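# Place the strawberry cake in the white basket

## Task

Get the strawberry cake inside the white basket while the basket and every other object stay roughly in place, and finish with neither gripper in contact with any of them.

## Robot and tools

Robot: two six-joint arms, left_arm and right_arm, each ending in a parallel two-finger gripper. Calibrated base positions in the scene frame: left_arm at (-0.026, +0.301, 0) m, right_arm at (+0.053, -0.333, 0) m, both turned only slightly about z.

Scene frame: origin on the table surface, halfway between the nominal bases. +x points out over the table, +z up, and left_arm sits on the +y side (arm names do not follow image sides). Results report each gripper's end_effector_position in metres and end_effector_quat_wxyz in this frame. That point lies between the finger pads, about 1 cm behind the tips. Fingers point along the gripper's +z and close along its y. Reported poses can be a few cm off, more at long reach.

Joint order for every row and every per-joint list: waist, shoulder, elbow, wrist pitch, wrist yaw, wrist roll. Wrist yaw is sign-flipped relative to the URDF in everything you send and read. Stated ranges in URDF signs (rad): waist -2.618 to 3.054, shoulder 0.000 to 3.142, elbow 0.000 to 3.142, wrist pitch -1.571 to 1.571, wrist yaw -1.571 to 1.571 (sign-flipped, as noted), wrist roll -2.094 to 2.094. Real stops may differ by up to 0.059 rad.

A row is always 14 numbers in one flat list covering both arms: left_arm's six joint values then its opening, then right_arm's six then its opening. Each number lies in [-1, 1]. Joint values are offsets, not poses: they count from the "Joint targets" line as it stood when the action (or move) began, not from the previous row. Scale: 1.0 equals 1.202 rad for waist, 1.258 shoulder, 1.3 elbow, 2.073 wrist pitch, 2.022 for wrist yaw and roll. Sending 0 for an arm's joints re-commands its current targets. Opening is absolute: +1 fully open, -1 closed; to keep a gripper unchanged, resend its present command (0 means half-shut, not 'no change').

execute_actions(actions, cameras): actions is a list of actions; each action is a list of up to 15 rows, one per 1/30 s step, the last row held to fill 15 steps. An action asking any joint more than 0.059 rad beyond its range is refused for both arms; a malformed action or a failing first action rejects the whole call. An empty list just reports state and images. cameras picks which images return: omitted, null or ["all"] for all, [] for none; names are cam_head_left, cam_head_right, cam_left_wrist, cam_right_wrist (each 672x504).

move(target, speed, blend, opening_speed, blocking, cameras): target is one 14-number row or a list of up to 15 rows; every row's joint values are offsets from the same starting Joint targets. Joints interpolate together, so the hand traces a curve, with no obstacle avoidance. speed is rad/s of the joint travelling farthest, 0.01 to 2 (default 0.5), one value or one per target. blend in rad rounds intermediate corners (default 0 stops at each). opening_speed, 0.2 or more per second on the -1..+1 scale, ramps the fingers; use a low value on something soft. blocking=false returns early while the move continues. The result adds a move: line such as done, off_target, moving, held or fault, plus limits=held and the worst joint error per arm beyond 0.035 rad. done does not mean no contact.

wait(seconds 0 to 10, cameras): lets time pass with commands held; a running move continues. stop(cameras): brakes a running move. zoom_image(camera, region=[x0,y0,x1,y1] pixels, max 504x504): a closer look at the latest image. read_manual(section): licence text only. finished_scene(scene): ends the scene, irreversibly; call it once the cake is in the basket and both grippers are clear.

Result lines: Joint positions and Joint velocities per arm (rad, rad/s) with finger-pad gap last (m; 0.094 open). Joint targets is the base for the next offsets. grip_measured is finger opening on the command scale; a held hard part reads up to about 0.064 narrower than the part, and it keeps following commands past contact, so it does not signal the touch. grip_effort_nm is motor effort (negative closing), not pad force. Joint torques are total drive output, positive toward larger angles; joints 1 to 3 wrap at ±28 N m. "joint sent to its limit" means a joint was clipped at its end; "joint command not followed" means the clearance check altered targets. Velocities in noise, unchanged temperatures and similar lines may be omitted.

Motion limits: each step a joint target may lead its measured angle by only 0.202 (waist), 0.258 (shoulder), 0.3 (elbow), 0.573 (pitch), 0.522 (yaw, roll) rad, and targets implying more than 200 mm hand travel are scaled back, so big changes take several actions. Time keeps running while you think.

Avoid: dropping the cake or releasing it while moving, fast contact, pressing targets far past a surface, collisions between the two arms, knocking the basket or other items, and anything leaving the table. If an arm is stuck pushing, command its targets back past its measured positions. Holding loads or straining heats motors: MOTOR HOT at 75 °C, a fault folding that arm at 90 °C. Open well above grip_measured to release, then lift away so nothing is touched. Brief external tugs may occur.

Each tool is called after "Call:" in YAML: its name, and indented under it one key for each argument.

## Session

Call:
execute_actions:
  actions: []

Scene clock: 0.00 s.
left_arm: end_effector_position=(+0.3760, +0.2631, +0.0947) grip_measured=+1.000 grip_effort_nm=n/a end_effector_quat_wxyz=(+0.578, +0.088, +0.811, -0.012) | right_arm: end_effector_position=(+0.4512, -0.3626, +0.1106) grip_measured=+1.000 grip_effort_nm=n/a end_effector_quat_wxyz=(+0.591, +0.092, +0.793, -0.113)
Joint positions: left_arm=[-0.103 1.583 0.393 0.851 -0.054 0.106 0.094] | right_arm=[0.078 1.562 0.393 0.869 -0.376 0.04 0.094]
Joint velocities: within noise
Joint torques (N m): no reading
Motor temperatures (°C): left_arm=[22 25 23 22 23 19 23] | right_arm=[23 25 24 29 23 21 20]
Heat: left arm: 25 °C; right arm: 29 °C.
Joint targets: left_arm=[-0.103 1.579 0.397 0.846 -0.055 0.105] | right_arm=[0.078 1.559 0.395 0.857 -0.379 0.040]
Tool commands: left_gripper/opening=+1.0 right_gripper/opening=+1.0

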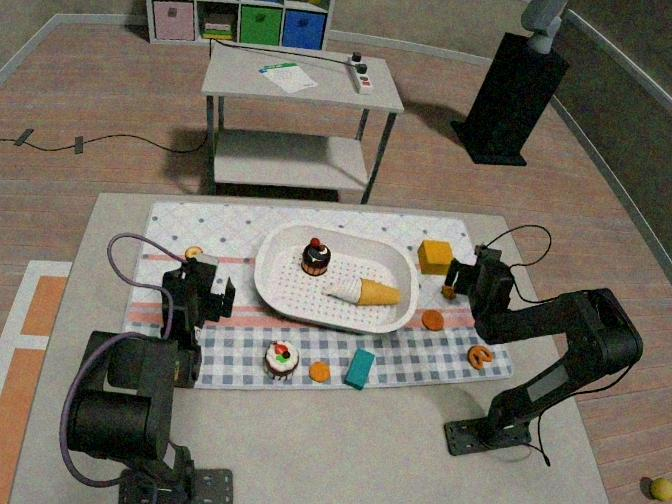

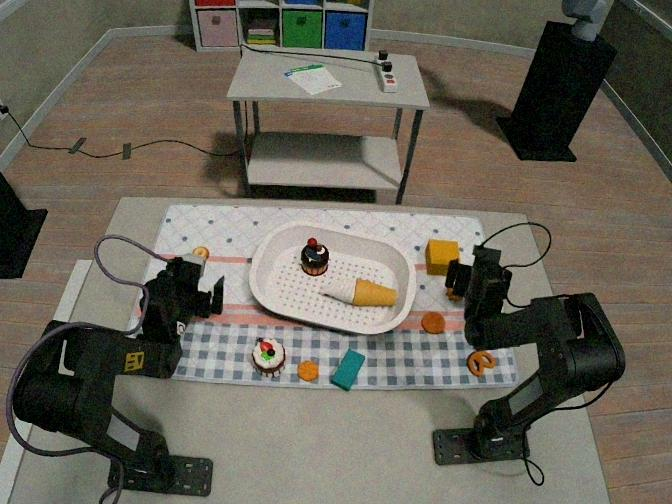

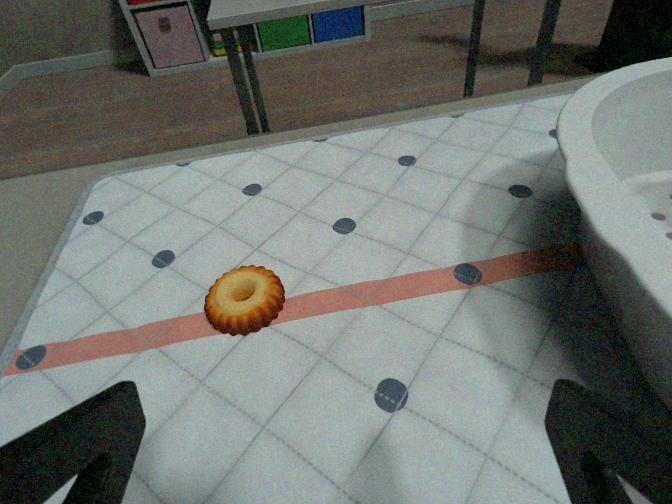

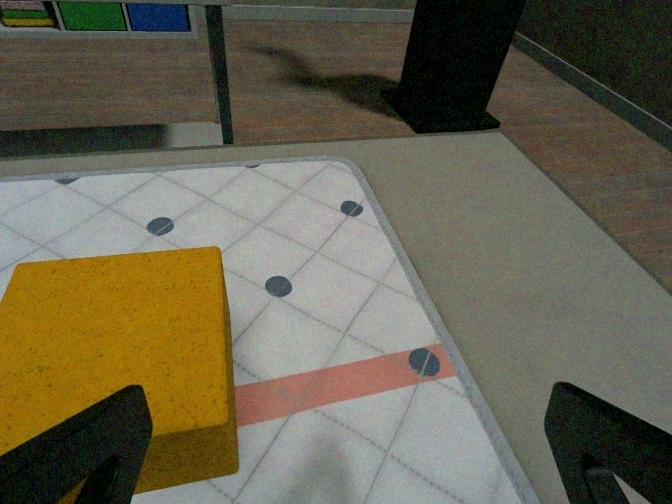

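Call:
move:
  target:
    - [-0.03,-0.165,0.35,-0.58,0.0272,-0.0519,1,0,0,0,0,0,0,1]
    - [-0.4825,-0.236,0.498,-0.823,0.0272,-0.0519,1,0,0,0,0,0,0,1]
  speed: [1.5,1.0]
  blend: 0.15
  cameras: ["cam_head_left","cam_left_wrist"]

Scene clock: 15.27 s.
left_arm: end_effector_position=(+0.2205, +0.1135, +0.1404) grip_measured=+1.000 grip_effort_nm=0.002 end_effector_quat_wxyz=(+0.215, +0.315, +0.922, -0.073) | right_arm: end_effector_position=(+0.4512, -0.3626, +0.1106) grip_measured=+1.000 grip_effort_nm=0.032 end_effector_quat_wxyz=(+0.591, +0.092, +0.793, -0.113)
Joint positions: left_arm=[-0.681 1.295 1.019 -0.837 -0.004 0.008 0.094] | right_arm=[0.078 1.562 0.393 0.869 -0.376 0.04 0.094]
Joint torques (N m): left_arm=[-0.2 -4.98 8.57 1 0.04 -0.06] | right_arm=[0.03 -4.77 6.6 1.53 -0.12 0]
Joint targets: left_arm=[-0.683 1.282 1.045 -0.860 0.000 0.000] | right_arm=[0.078 1.559 0.395 0.857 -0.379 0.040]
move: done
Images, in order: cam_head_left, cam_left_wrist.

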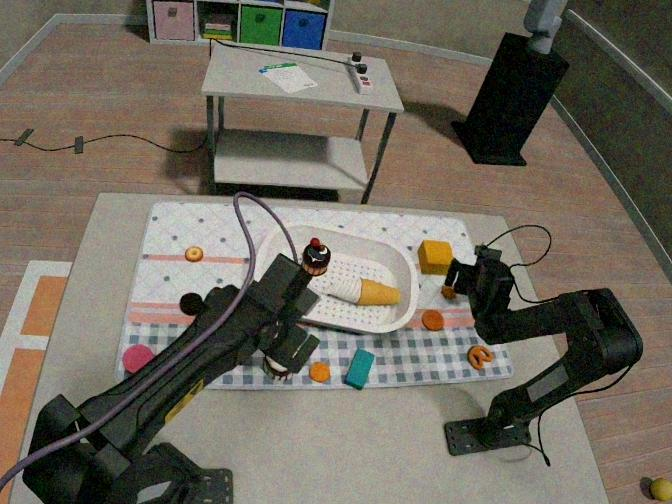

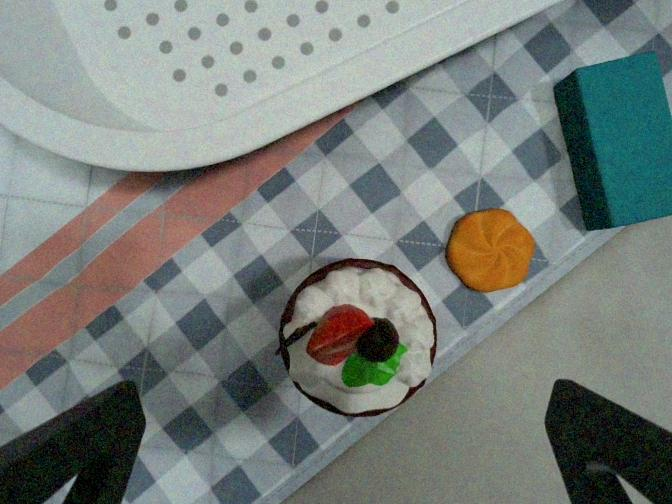

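Call:
move:
  target:
    - [-0.01,0.1121,-0.3046,0.2576,0,0,1,0,0,0,0,0,0,1]
    - [-0.01,0.1121,-0.3046,0.2576,0,0,0.3,0,0,0,0,0,0,1]
  speed: 0.6
  opening_speed: 0.45
  cameras: ["cam_left_wrist"]

Scene clock: 31.80 s.
left_arm: end_effector_position=(+0.2199, +0.1101, +0.0331) grip_measured=+0.408 grip_effort_nm=-1.018 end_effector_quat_wxyz=(+0.220, +0.319, +0.919, -0.076) | right_arm: end_effector_position=(+0.4512, -0.3626, +0.1106) grip_measured=+1.000 grip_effort_nm=0.032 end_effector_quat_wxyz=(+0.591, +0.092, +0.793, -0.113)
Joint positions: left_arm=[-0.691 1.419 0.661 -0.343 -0.004 0.008 0.066] | right_arm=[0.078 1.562 0.393 0.869 -0.376 0.04 0.094]
Joint torques (N m): left_arm=[-0.42 -4.03 4.85 1.47 0.04 -0.05] | right_arm=[0.03 -4.78 6.61 1.53 -0.12 0]
Joint targets: left_arm=[-0.695 1.423 0.649 -0.327 0.000 0.000] | right_arm=[0.078 1.559 0.395 0.857 -0.379 0.040]
move: done
Images, in order: cam_left_wrist.

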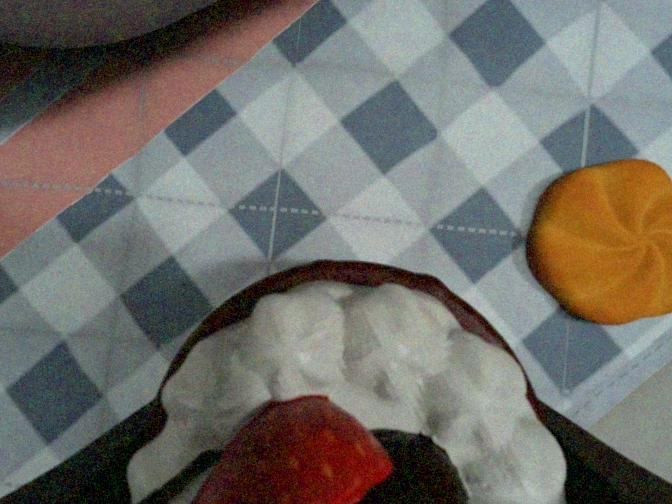

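Call:
move:
  target:
    - [0,-0.1121,0.3046,-0.2571,0,0,0.3,0,0,0,0,0,0,1]
    - [0.1755,0.4332,0.92,-0.3136,0,0,0.3,0,0,0,0,0,0,1]
  speed: 0.8
  blend: 0.12
  cameras: ["cam_head_left","cam_head_right","cam_left_wrist"]

Scene clock: 51.93 s.
left_arm: end_effector_position=(+0.4071, +0.0901, +0.1631) grip_measured=+0.407 grip_effort_nm=-1.018 end_effector_quat_wxyz=(+0.223, +0.223, +0.948, -0.052) | right_arm: end_effector_position=(+0.4512, -0.3626, +0.1106) grip_measured=+1.000 grip_effort_nm=0.032 end_effector_quat_wxyz=(+0.591, +0.092, +0.793, -0.113)
Joint positions: left_arm=[-0.484 1.961 1.811 -0.96 -0.003 0.008 0.066] | right_arm=[0.078 1.562 0.393 0.869 -0.376 0.04 0.094]
Joint torques (N m): left_arm=[-0.02 -9.55 9.13 1.12 0.04 -0.05] | right_arm=[0.03 -4.77 6.61 1.53 -0.12 -0.01]
Joint targets: left_arm=[-0.484 1.968 1.845 -0.977 0.000 0.000] | right_arm=[0.078 1.559 0.395 0.857 -0.379 0.040]
move: done
Images, in order: cam_head_left, cam_head_right, cam_left_wrist.

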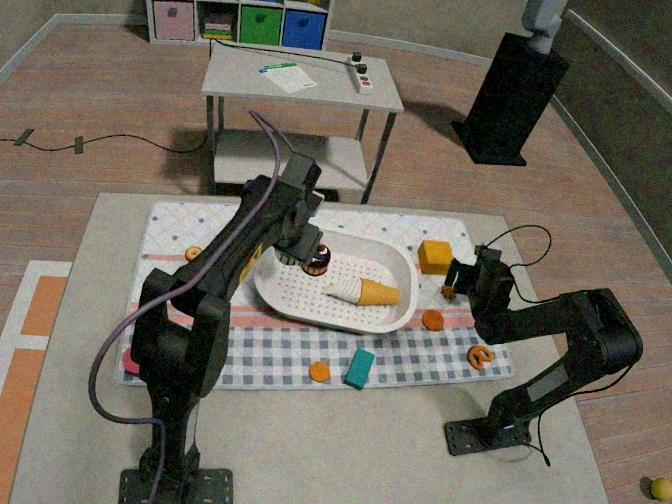

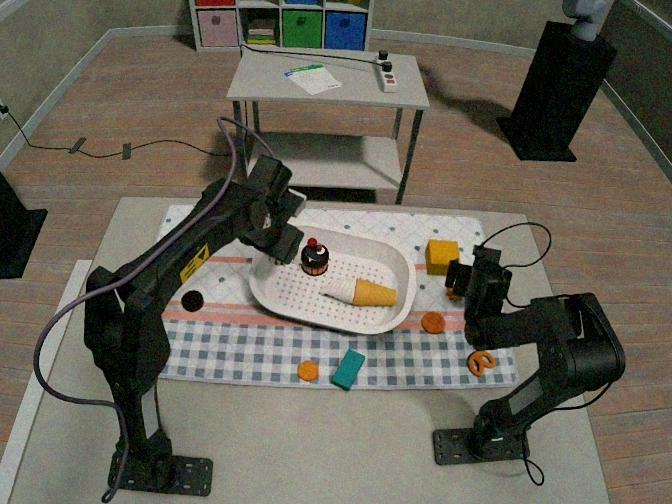

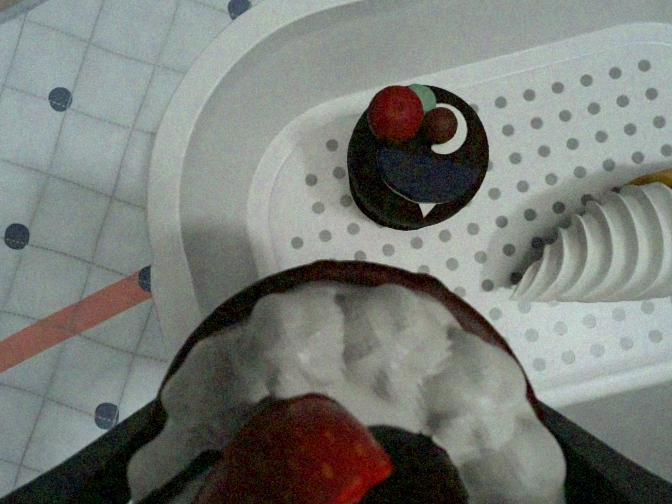

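Call:
move:
  target:
    - [-0.0208,0.0537,-0.2877,0.2132,0,0,0.3,0,0,0,0,0,0,1]
    - [-0.0208,0.0632,-0.3385,0.2508,0,0,0.3,0,0,0,0,0,0,1]
  speed: [0.6,0.12]
  cameras: ["cam_left_wrist","cam_head_left"]

Scene clock: 68.50 s.
left_arm: end_effector_position=(+0.4078, +0.0786, +0.0450) grip_measured=+0.407 grip_effort_nm=-1.028 end_effector_quat_wxyz=(+0.233, +0.232, +0.943, -0.057) | right_arm: end_effector_position=(+0.4512, -0.3626, +0.1106) grip_measured=+1.000 grip_effort_nm=0.027 end_effector_quat_wxyz=(+0.591, +0.092, +0.793, -0.113)
Joint positions: left_arm=[-0.505 2.029 1.421 -0.479 -0.003 0.008 0.066] | right_arm=[0.078 1.562 0.393 0.869 -0.376 0.04 0.094]
Joint torques (N m): left_arm=[-0.42 -8.99 4.77 1.57 0.04 -0.06] | right_arm=[0.02 -4.78 6.61 1.53 -0.12 0]
Joint targets: left_arm=[-0.509 2.047 1.405 -0.457 0.000 0.000] | right_arm=[0.078 1.559 0.395 0.857 -0.379 0.040]
move: done
Images, in order: cam_head_left, cam_left_wrist.

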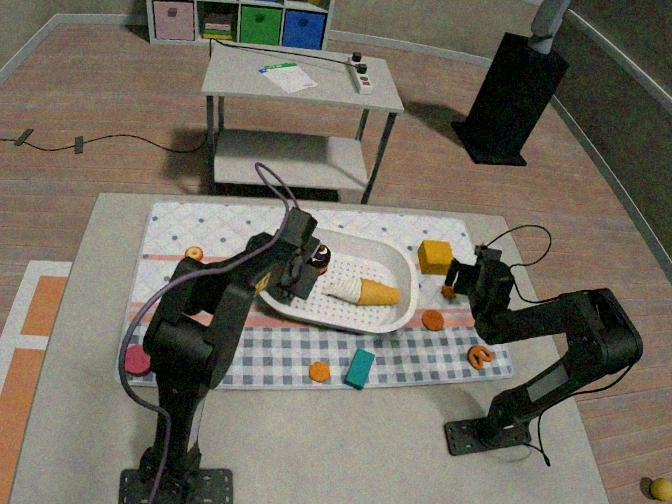

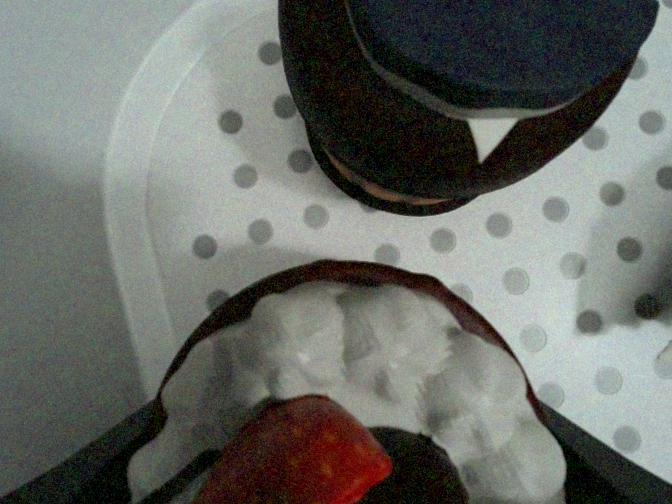

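Call:
move:
  target:
    - [0,0.008,-0.015,0.013,0,0,0.3,0,0,0,0,0,0,1]
    - [0,0.004,-0.008,0.007,0,0,0.95,0,0,0,0,0,0,1]
  speed: 0.1
  opening_speed: 0.5
  cameras: ["cam_left_wrist"]

Scene clock: 74.53 s.
left_arm: end_effector_position=(+0.4107, +0.0704, +0.0463) grip_measured=+0.947 grip_effort_nm=0.139 end_effector_quat_wxyz=(+0.247, +0.236, +0.938, -0.065) | right_arm: end_effector_position=(+0.4512, -0.3626, +0.1106) grip_measured=+1.000 grip_effort_nm=0.027 end_effector_quat_wxyz=(+0.591, +0.092, +0.793, -0.113)
Joint positions: left_arm=[-0.514 2.03 1.413 -0.438 -0.011 0.008 0.091] | right_arm=[0.078 1.562 0.393 0.869 -0.376 0.04 0.094]
Joint torques (N m): left_arm=[0.44 -8.77 4.71 1.32 0.1 -0.06] | right_arm=[0.03 -4.77 6.63 1.53 -0.12 0]
Motor temperatures (°C): left_arm=[22 28 26 26 23 19 24] | right_arm=[23 25 26 34 23 21 20]
Heat: left arm: 28 °C; right arm: 34 °C.
Joint targets: left_arm=[-0.509 2.053 1.395 -0.442 0.000 0.001] | right_arm=[0.078 1.559 0.395 0.857 -0.379 0.040]
move: done
Images, in order: cam_left_wrist.

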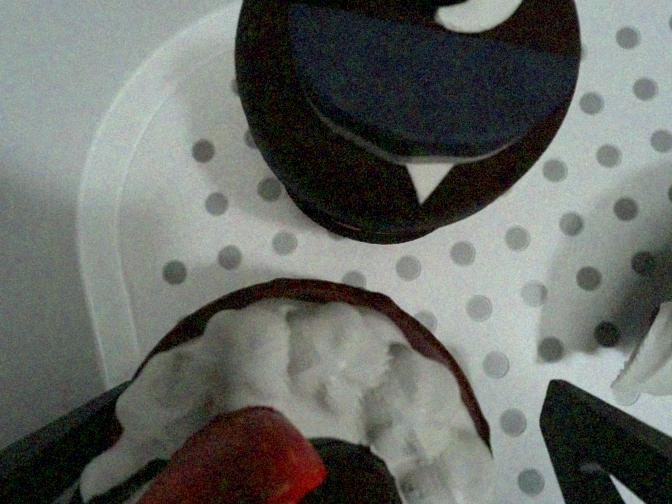

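Call:
move:
  target: [0,0,0,0,0,0,0.8,0,0,0,0,0,0,1]
  opening_speed: 0.3
  cameras: ["cam_left_wrist"]

Scene clock: 83.53 s.
left_arm: end_effector_position=(+0.4107, +0.0709, +0.0448) grip_measured=+0.802 grip_effort_nm=-0.110 end_effector_quat_wxyz=(+0.246, +0.236, +0.938, -0.064) | right_arm: end_effector_position=(+0.4512, -0.3626, +0.1106) grip_measured=+1.000 grip_effort_nm=0.027 end_effector_quat_wxyz=(+0.591, +0.092, +0.793, -0.113)
Joint positions: left_arm=[-0.514 2.033 1.413 -0.438 -0.009 0.008 0.085] | right_arm=[0.078 1.562 0.393 0.869 -0.376 0.04 0.094]
Joint torques (N m): left_arm=[0.46 -8.99 4.68 1.32 0.09 -0.06] | right_arm=[0.05 -4.77 6.61 1.53 -0.12 -0.01]
Joint targets: left_arm=[-0.509 2.052 1.395 -0.442 0.000 0.001] | right_arm=[0.078 1.559 0.395 0.857 -0.379 0.040]
move: done
Images, in order: cam_left_wrist.

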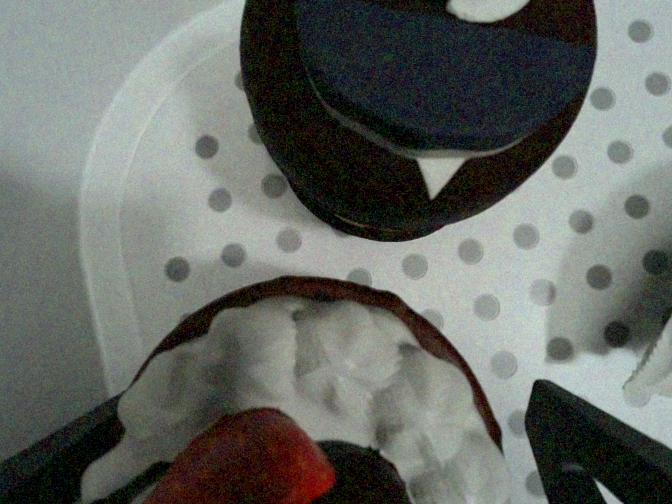

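Call:
move:
  target: [0.01,0,0,0,0,0,0.8,0,0,0,0,0,0,1]
  speed: 0.1
  cameras: ["cam_left_wrist"]

Scene clock: 88.60 s.
left_arm: end_effector_position=(+0.4110, +0.0716, +0.0448) grip_measured=+0.802 grip_effort_nm=-0.100 end_effector_quat_wxyz=(+0.246, +0.235, +0.938, -0.064) | right_arm: end_effector_position=(+0.4512, -0.3626, +0.1106) grip_measured=+1.000 grip_effort_nm=0.032 end_effector_quat_wxyz=(+0.591, +0.092, +0.793, -0.113)
Joint positions: left_arm=[-0.512 2.033 1.413 -0.438 -0.009 0.008 0.085] | right_arm=[0.078 1.562 0.393 0.869 -0.376 0.04 0.094]
Joint torques (N m): left_arm=[1.42 -8.99 4.7 1.31 0.08 -0.06] | right_arm=[0.05 -4.77 6.61 1.53 -0.12 0]
Joint targets: left_arm=[-0.497 2.052 1.395 -0.442 0.000 0.001] | right_arm=[0.078 1.559 0.395 0.857 -0.379 0.040]
move: done
Images, in order: cam_left_wrist.

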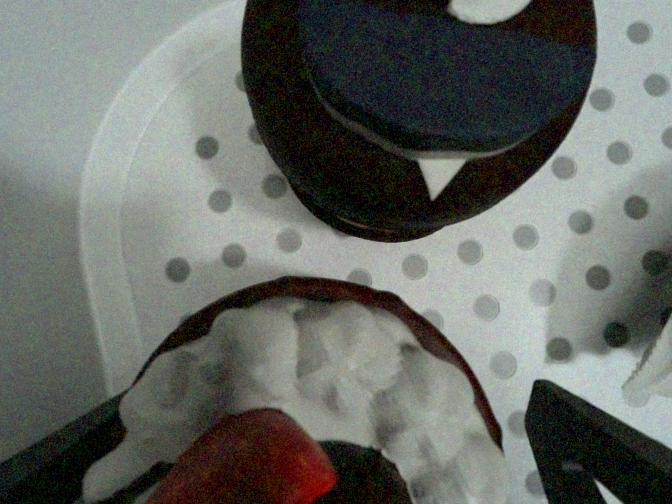

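Call:
move:
  target:
    - [-0.004,-0.0134,0.0692,-0.0516,0,0,0.8,0,0,0,0,0,0,1]
    - [-0.004,-0.0668,0.3462,-0.2581,0,0,0.8,0,0,0,0,0,0,1]
  speed: [0.15,0.4]
  blend: 0.02

Scene clock: 97.00 s.
left_arm: end_effector_position=(+0.4057, +0.0774, +0.1525) grip_measured=+0.802 grip_effort_nm=-0.100 end_effector_quat_wxyz=(+0.214, +0.235, +0.947, -0.055) | right_arm: end_effector_position=(+0.4512, -0.3626, +0.1106) grip_measured=+1.000 grip_effort_nm=0.027 end_effector_quat_wxyz=(+0.591, +0.092, +0.793, -0.113)
Joint positions: left_arm=[-0.507 1.992 1.82 -0.953 -0.009 0.008 0.085] | right_arm=[0.078 1.562 0.393 0.869 -0.376 0.04 0.094]
Joint torques (N m): left_arm=[0.5 -12.41 8.34 1.01 0.08 -0.06] | right_arm=[0.05 -4.78 6.63 1.53 -0.12 0]
Joint targets: left_arm=[-0.502 1.968 1.844 -0.977 0.000 0.001] | right_arm=[0.078 1.559 0.395 0.857 -0.379 0.040]
move: done

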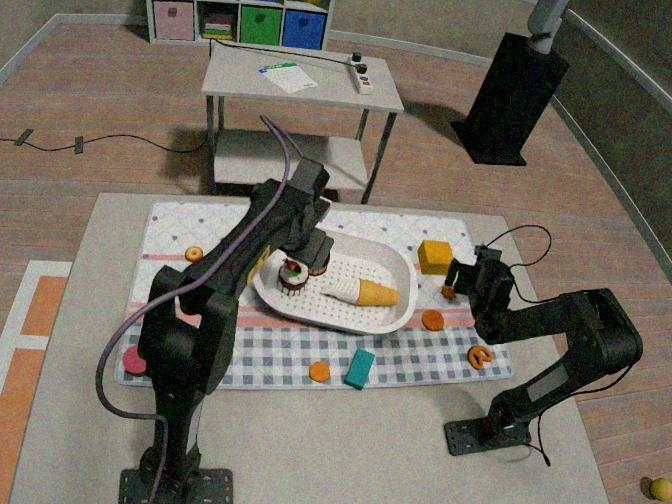

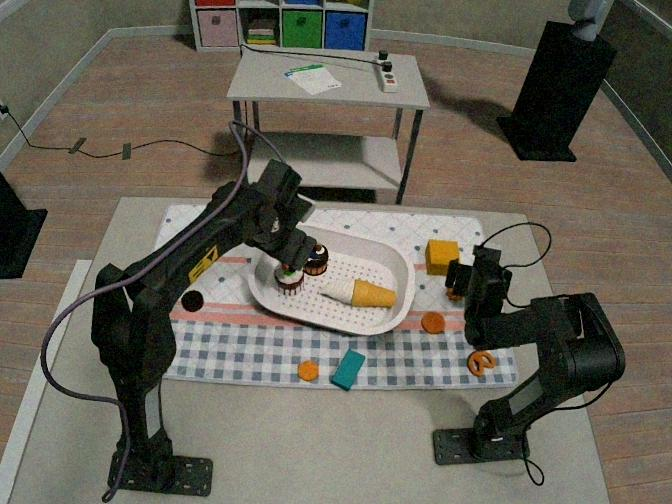

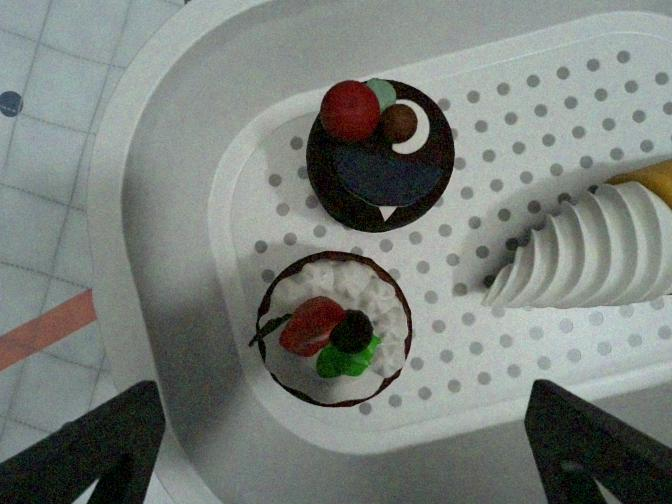

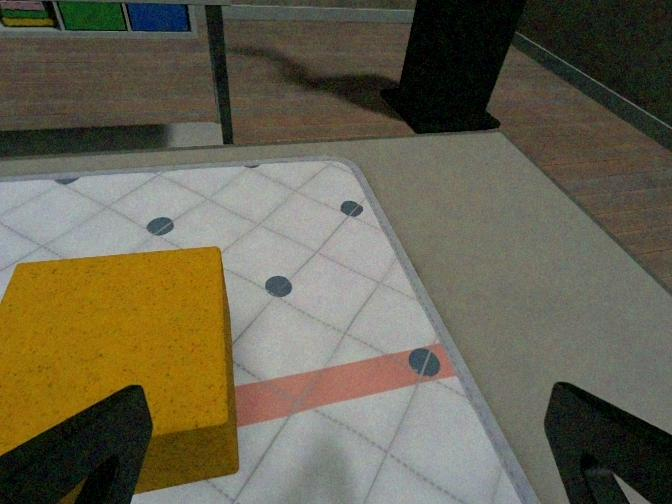

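Call:
finished_scene:
  scene: 2

The scene is finished: the task was done.


## Next scene

The same job, from a new start.

Call:
execute_actions:
  actions: []

Scene clock: 0.00 s.
left_arm: end_effector_position=(+0.3701, +0.3334, +0.1050) grip_measured=+1.000 grip_effort_nm=n/a end_effector_quat_wxyz=(+0.593, -0.053, +0.803, +0.032) | right_arm: end_effector_position=(+0.4655, -0.3440, +0.1221) grip_measured=+1.000 grip_effort_nm=n/a end_effector_quat_wxyz=(+0.618, +0.034, +0.785, -0.032)
Joint positions: left_arm=[0.018 1.543 0.359 0.885 0.068 -0.032 0.094] | right_arm=[0.01 1.573 0.405 0.93 -0.111 0.019 0.094]
Joint velocities: within noise
Joint torques (N m): no reading
Motor temperatures (°C): left_arm=[22 24 22 21 23 19 23] | right_arm=[23 22 23 26 23 21 20]
Heat: left arm: 24 °C; right arm: 26 °C.
Joint targets: left_arm=[0.018 1.538 0.363 0.880 0.068 -0.032] | right_arm=[0.010 1.571 0.407 0.919 -0.112 0.019]
Tool commands: left_gripper/opening=+1.0 right_gripper/opening=+1.0

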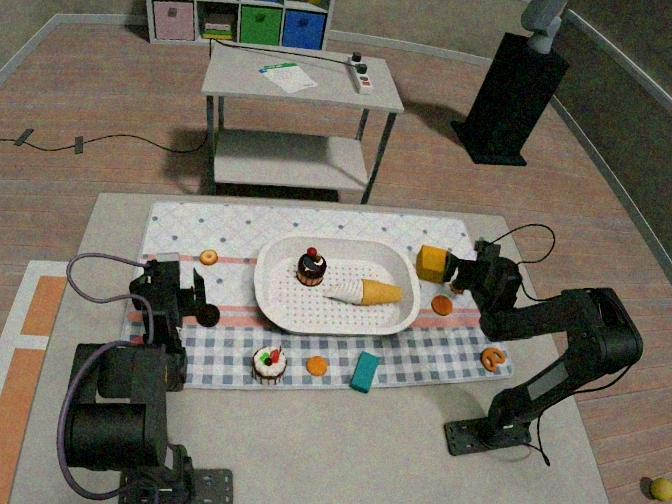

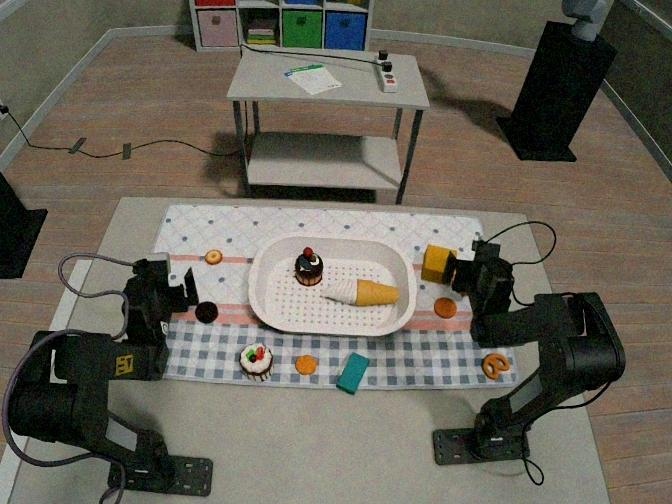

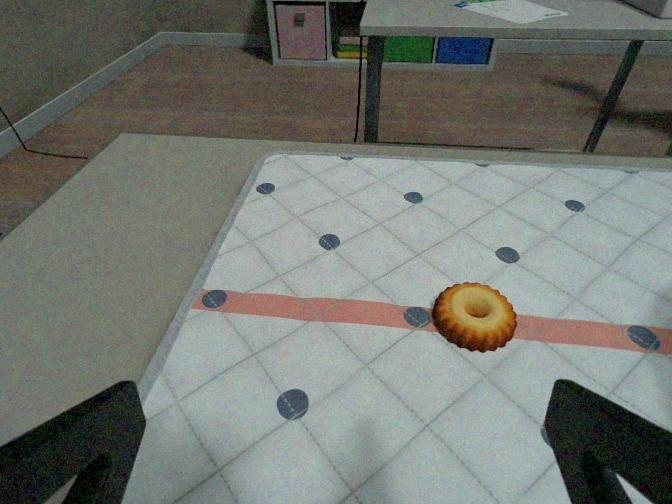

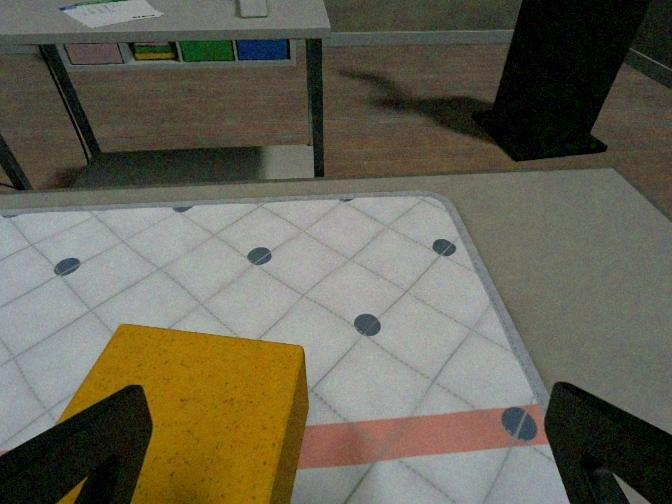

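Call:
move:
  target:
    - [-0.05,-0.204,0.327,-0.60,-0.0336,0.0158,1,0,0,0,0,0,0,1]
    - [-0.5422,-0.2909,0.4677,-0.8582,-0.0336,0.0158,1,0,0,0,0,0,0,1]
  speed: [1.5,1.0]
  blend: 0.15
  cameras: ["cam_head_left","cam_left_wrist"]

Scene clock: 11.37 s.
left_arm: end_effector_position=(+0.2073, +0.1432, +0.1399) grip_measured=+1.000 grip_effort_nm=0.002 end_effector_quat_wxyz=(+0.216, +0.284, +0.932, -0.066) | right_arm: end_effector_position=(+0.4655, -0.3440, +0.1221) grip_measured=+1.000 grip_effort_nm=0.027 end_effector_quat_wxyz=(+0.618, +0.034, +0.785, -0.032)
Joint positions: left_arm=[-0.63 1.185 0.945 -0.876 0.003 -0.007 0.094] | right_arm=[0.01 1.573 0.405 0.93 -0.111 0.019 0.094]
Joint torques (N m): left_arm=[-0.36 -3.95 8.47 0.99 -0.03 0.09] | right_arm=[0.03 -4.97 6.58 1.54 -0.05 -0.01]
Joint targets: left_arm=[-0.633 1.172 0.971 -0.899 0.000 -0.001] | right_arm=[0.010 1.571 0.407 0.919 -0.112 0.019]
move: done
Images, in order: cam_head_left, cam_left_wrist.

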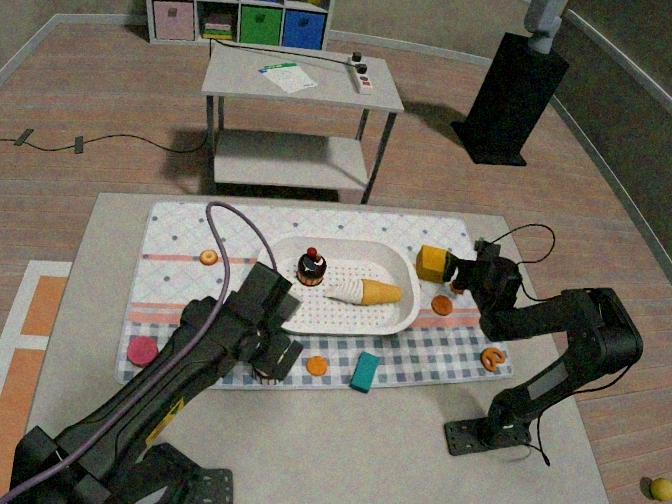

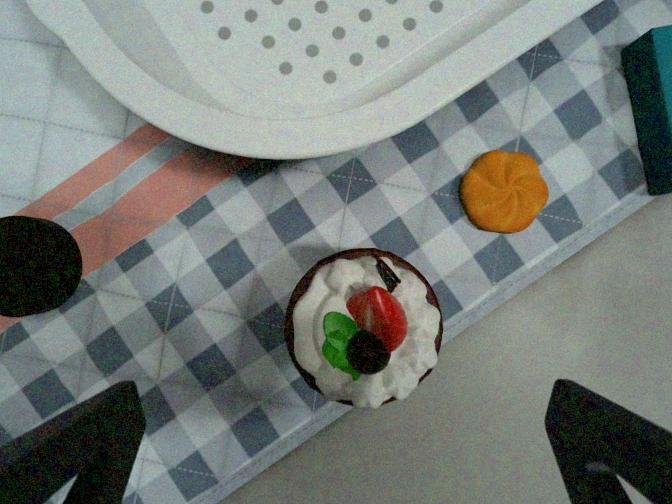

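Call:
move:
  target:
    - [-0.0191,0.1158,-0.3092,0.2643,0,0,1,0,0,0,0,0,0,1]
    - [-0.0191,0.1158,-0.3092,0.2643,0,0,0.3,0,0,0,0,0,0,1]
  speed: 0.6
  opening_speed: 0.45
  cameras: ["cam_left_wrist"]

Scene clock: 21.50 s.
left_arm: end_effector_position=(+0.2076, +0.1340, +0.0327) grip_measured=+0.410 grip_effort_nm=-1.013 end_effector_quat_wxyz=(+0.220, +0.295, +0.927, -0.073) | right_arm: end_effector_position=(+0.4655, -0.3440, +0.1221) grip_measured=+1.000 grip_effort_nm=0.032 end_effector_quat_wxyz=(+0.618, +0.034, +0.785, -0.032)
Joint positions: left_arm=[-0.652 1.315 0.581 -0.368 -0.002 -0.006 0.066] | right_arm=[0.01 1.573 0.405 0.93 -0.111 0.019 0.094]
Joint torques (N m): left_arm=[-0.38 -3.26 4.83 1.43 0.02 0.09] | right_arm=[0.06 -4.98 6.61 1.54 -0.05 -0.01]
Motor temperatures (°C): left_arm=[22 25 24 24 23 19 23] | right_arm=[23 23 24 31 23 21 20]
Heat: left arm: 25 °C; right arm: 31 °C.
Joint targets: left_arm=[-0.656 1.318 0.569 -0.351 0.000 -0.001] | right_arm=[0.010 1.571 0.407 0.919 -0.112 0.019]
move: done
Images, in order: cam_left_wrist.

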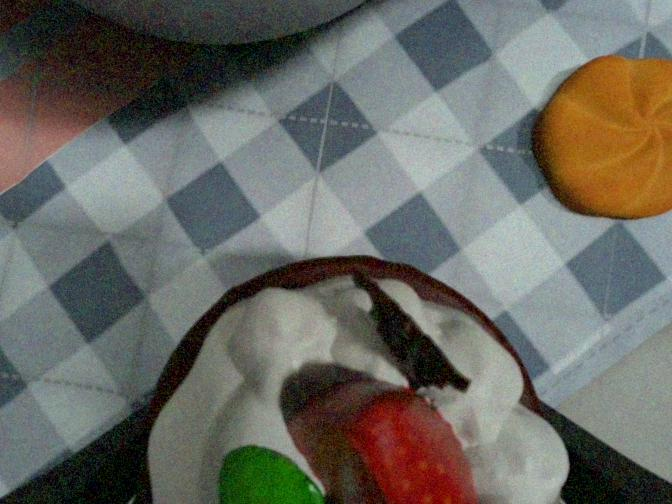

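Call:
move:
  target:
    - [0,-0.1097,0.3123,-0.2624,0,0,0.3,0,0,0,0,0,0,1]
    - [0.1015,0.4261,0.8623,-0.2822,0,0,0.3,0,0,0,0,0,0,1]
  speed: 0.8
  blend: 0.12
  cameras: ["cam_head_left","cam_head_right","cam_left_wrist"]

Scene clock: 34.30 s.
left_arm: end_effector_position=(+0.3711, +0.0809, +0.1618) grip_measured=+0.409 grip_effort_nm=-1.018 end_effector_quat_wxyz=(+0.220, +0.241, +0.943, -0.058) | right_arm: end_effector_position=(+0.4655, -0.3440, +0.1221) grip_measured=+1.000 grip_effort_nm=0.027 end_effector_quat_wxyz=(+0.618, +0.034, +0.785, -0.032)
Joint positions: left_arm=[-0.537 1.849 1.657 -0.92 -0.002 -0.006 0.066] | right_arm=[0.01 1.573 0.405 0.93 -0.111 0.019 0.094]
Joint torques (N m): left_arm=[0.29 -8.92 9.01 1.09 0.03 0.08] | right_arm=[0.02 -4.97 6.6 1.54 -0.05 -0.01]
Joint targets: left_arm=[-0.534 1.854 1.690 -0.936 0.000 0.000] | right_arm=[0.010 1.571 0.407 0.919 -0.112 0.019]
move: done
Images, in order: cam_head_left, cam_head_right, cam_left_wrist.

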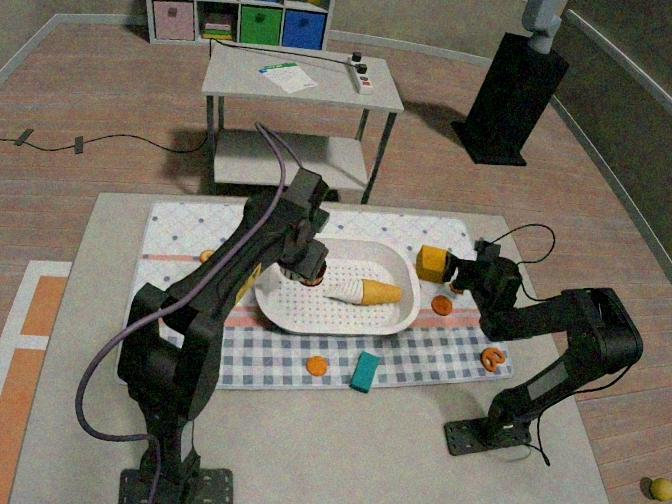

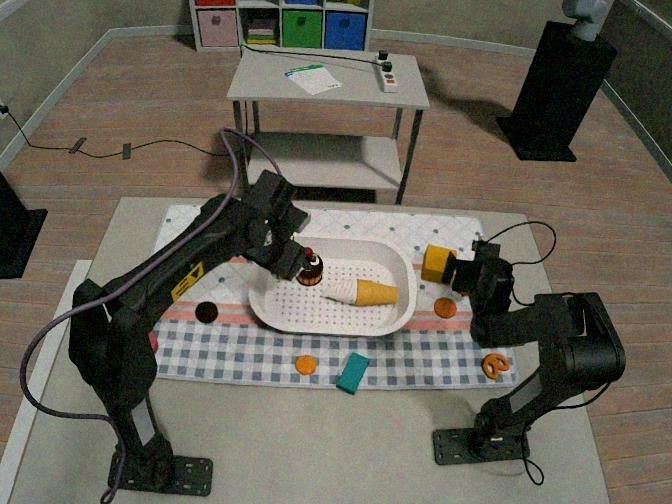

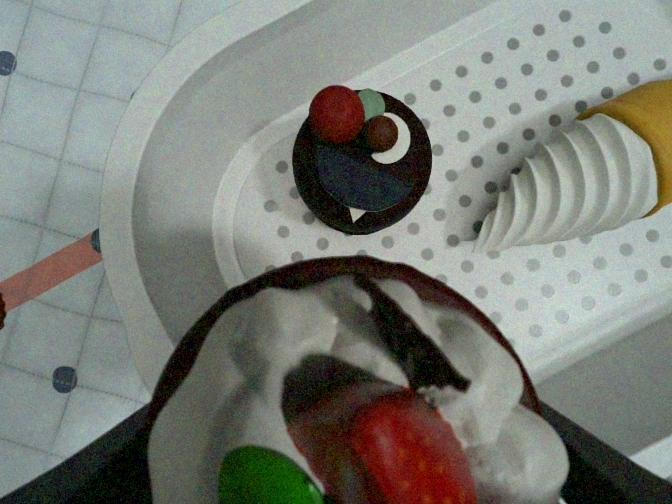

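Call:
move:
  target:
    - [-0.0316,0.0416,-0.3097,0.2194,0,0,0.3,0,0,0,0,0,0,1]
    - [-0.0316,0.0501,-0.3731,0.2643,0,0,0.3,0,0,0,0,0,0,1]
  speed: [0.6,0.12]
  cameras: ["cam_left_wrist","cam_head_left"]

Scene clock: 54.67 s.
left_arm: end_effector_position=(+0.3610, +0.0709, +0.0429) grip_measured=+0.409 grip_effort_nm=-1.023 end_effector_quat_wxyz=(+0.232, +0.256, +0.936, -0.065) | right_arm: end_effector_position=(+0.4655, -0.3440, +0.1221) grip_measured=+1.000 grip_effort_nm=0.027 end_effector_quat_wxyz=(+0.618, +0.034, +0.785, -0.032)
Joint positions: left_arm=[-0.568 1.9 1.227 -0.411 -0.001 -0.004 0.066] | right_arm=[0.01 1.573 0.405 0.93 -0.111 0.019 0.094]
Joint torques (N m): left_arm=[-0.4 -8.01 4.19 1.53 0.02 0.06] | right_arm=[0.05 -4.98 6.61 1.55 -0.05 -0.01]
Joint targets: left_arm=[-0.572 1.917 1.205 -0.389 0.000 0.000] | right_arm=[0.010 1.571 0.407 0.919 -0.112 0.019]
move: done
Images, in order: cam_head_left, cam_left_wrist.

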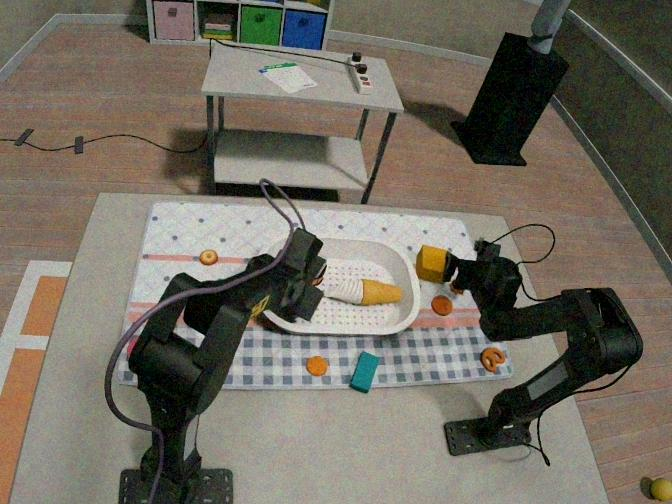

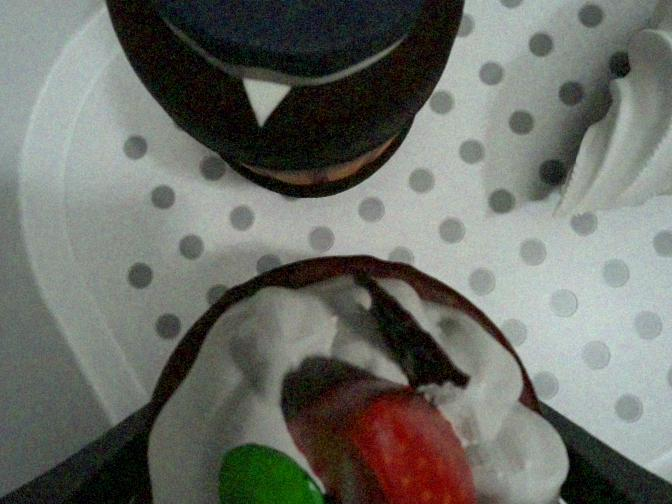

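Call:
move:
  target: [-0.002,0,0,0,0,0,0.7,0,0,0,0,0,0,1]
  opening_speed: 0.4
  cameras: ["cam_left_wrist"]

Scene clock: 58.70 s.
left_arm: end_effector_position=(+0.3625, +0.0672, +0.0446) grip_measured=+0.698 grip_effort_nm=0.120 end_effector_quat_wxyz=(+0.239, +0.258, +0.934, -0.068) | right_arm: end_effector_position=(+0.4655, -0.3440, +0.1221) grip_measured=+1.000 grip_effort_nm=0.027 end_effector_quat_wxyz=(+0.618, +0.034, +0.785, -0.032)
Joint positions: left_arm=[-0.573 1.9 1.227 -0.396 -0.001 -0.004 0.08] | right_arm=[0.01 1.573 0.405 0.93 -0.111 0.019 0.094]
Joint torques (N m): left_arm=[-0.13 -8.06 4.22 1.39 0.02 0.05] | right_arm=[0.05 -4.98 6.58 1.54 -0.05 -0.01]
Joint targets: left_arm=[-0.575 1.917 1.205 -0.389 0.000 0.000] | right_arm=[0.010 1.571 0.407 0.919 -0.112 0.019]
move: done
Images, in order: cam_left_wrist.

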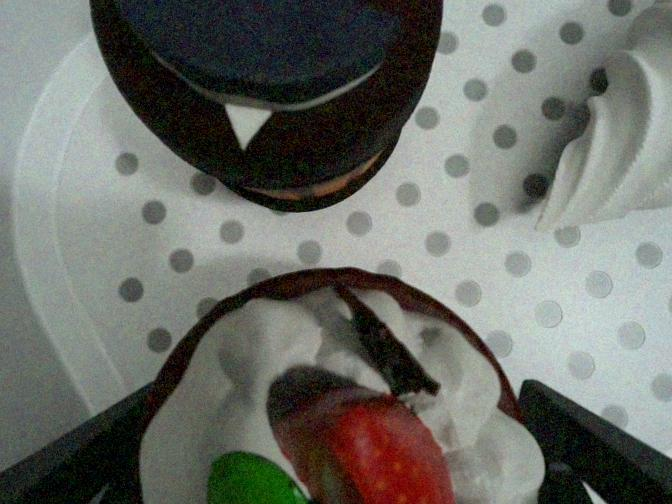

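Call:
move:
  target:
    - [0,0,0,0,0,0,0.78,0,0,0,0,0,0,1]
    - [0,-0.0172,0.0658,-0.0516,0,0,0.78,0,0,0,0,0,0,1]
    - [0,-0.0859,0.3292,-0.2581,0,0,0.78,0,0,0,0,0,0,1]
  speed: [0.2,0.2,0.5]
  blend: [0,0.02,0]
  opening_speed: 0.4

Scene clock: 70.03 s.
left_arm: end_effector_position=(+0.3570, +0.0694, +0.1556) grip_measured=+0.778 grip_effort_nm=0.115 end_effector_quat_wxyz=(+0.215, +0.261, +0.939, -0.062) | right_arm: end_effector_position=(+0.4655, -0.3440, +0.1221) grip_measured=+1.000 grip_effort_nm=0.027 end_effector_quat_wxyz=(+0.618, +0.034, +0.785, -0.032)
Joint positions: left_arm=[-0.575 1.829 1.609 -0.9 -0.002 -0.003 0.084] | right_arm=[0.01 1.573 0.405 0.93 -0.111 0.019 0.094]
Joint torques (N m): left_arm=[0.01 -10.8 8.18 1 0.03 0.06] | right_arm=[0.05 -4.98 6.6 1.55 -0.04 0]
Joint targets: left_arm=[-0.575 1.809 1.633 -0.923 0.000 0.000] | right_arm=[0.010 1.571 0.407 0.919 -0.112 0.019]
move: done

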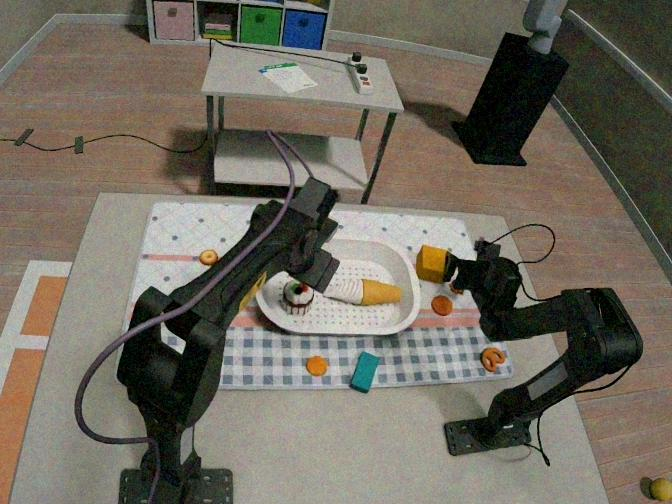

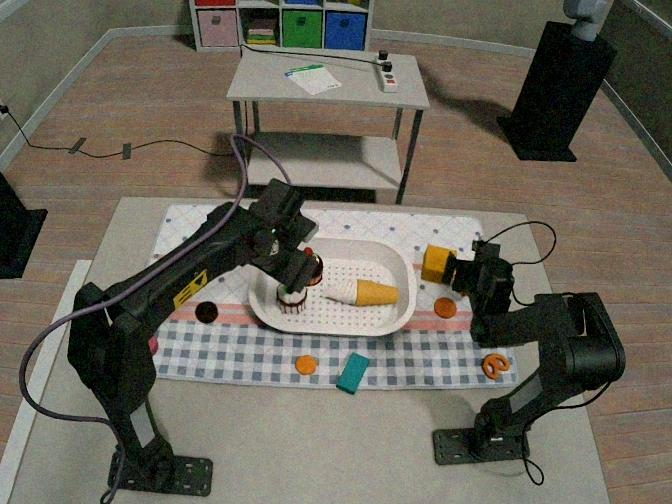

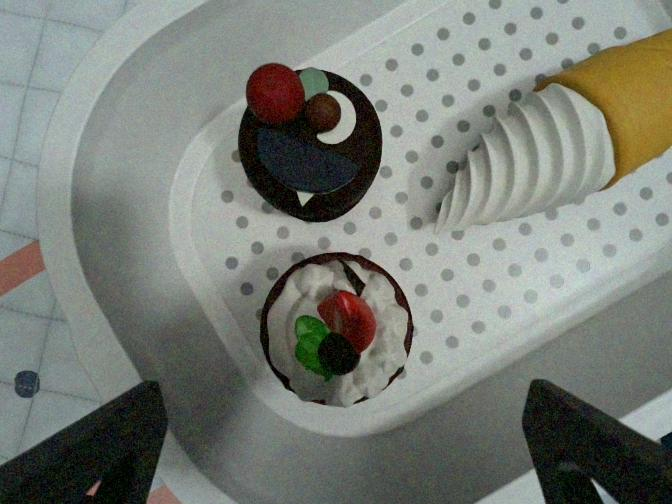

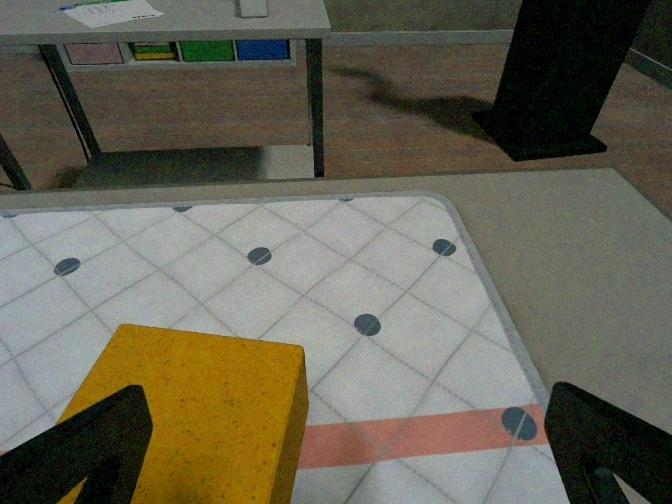

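Call:
finished_scene:
  scene: 3

The scene is finished: the task was done.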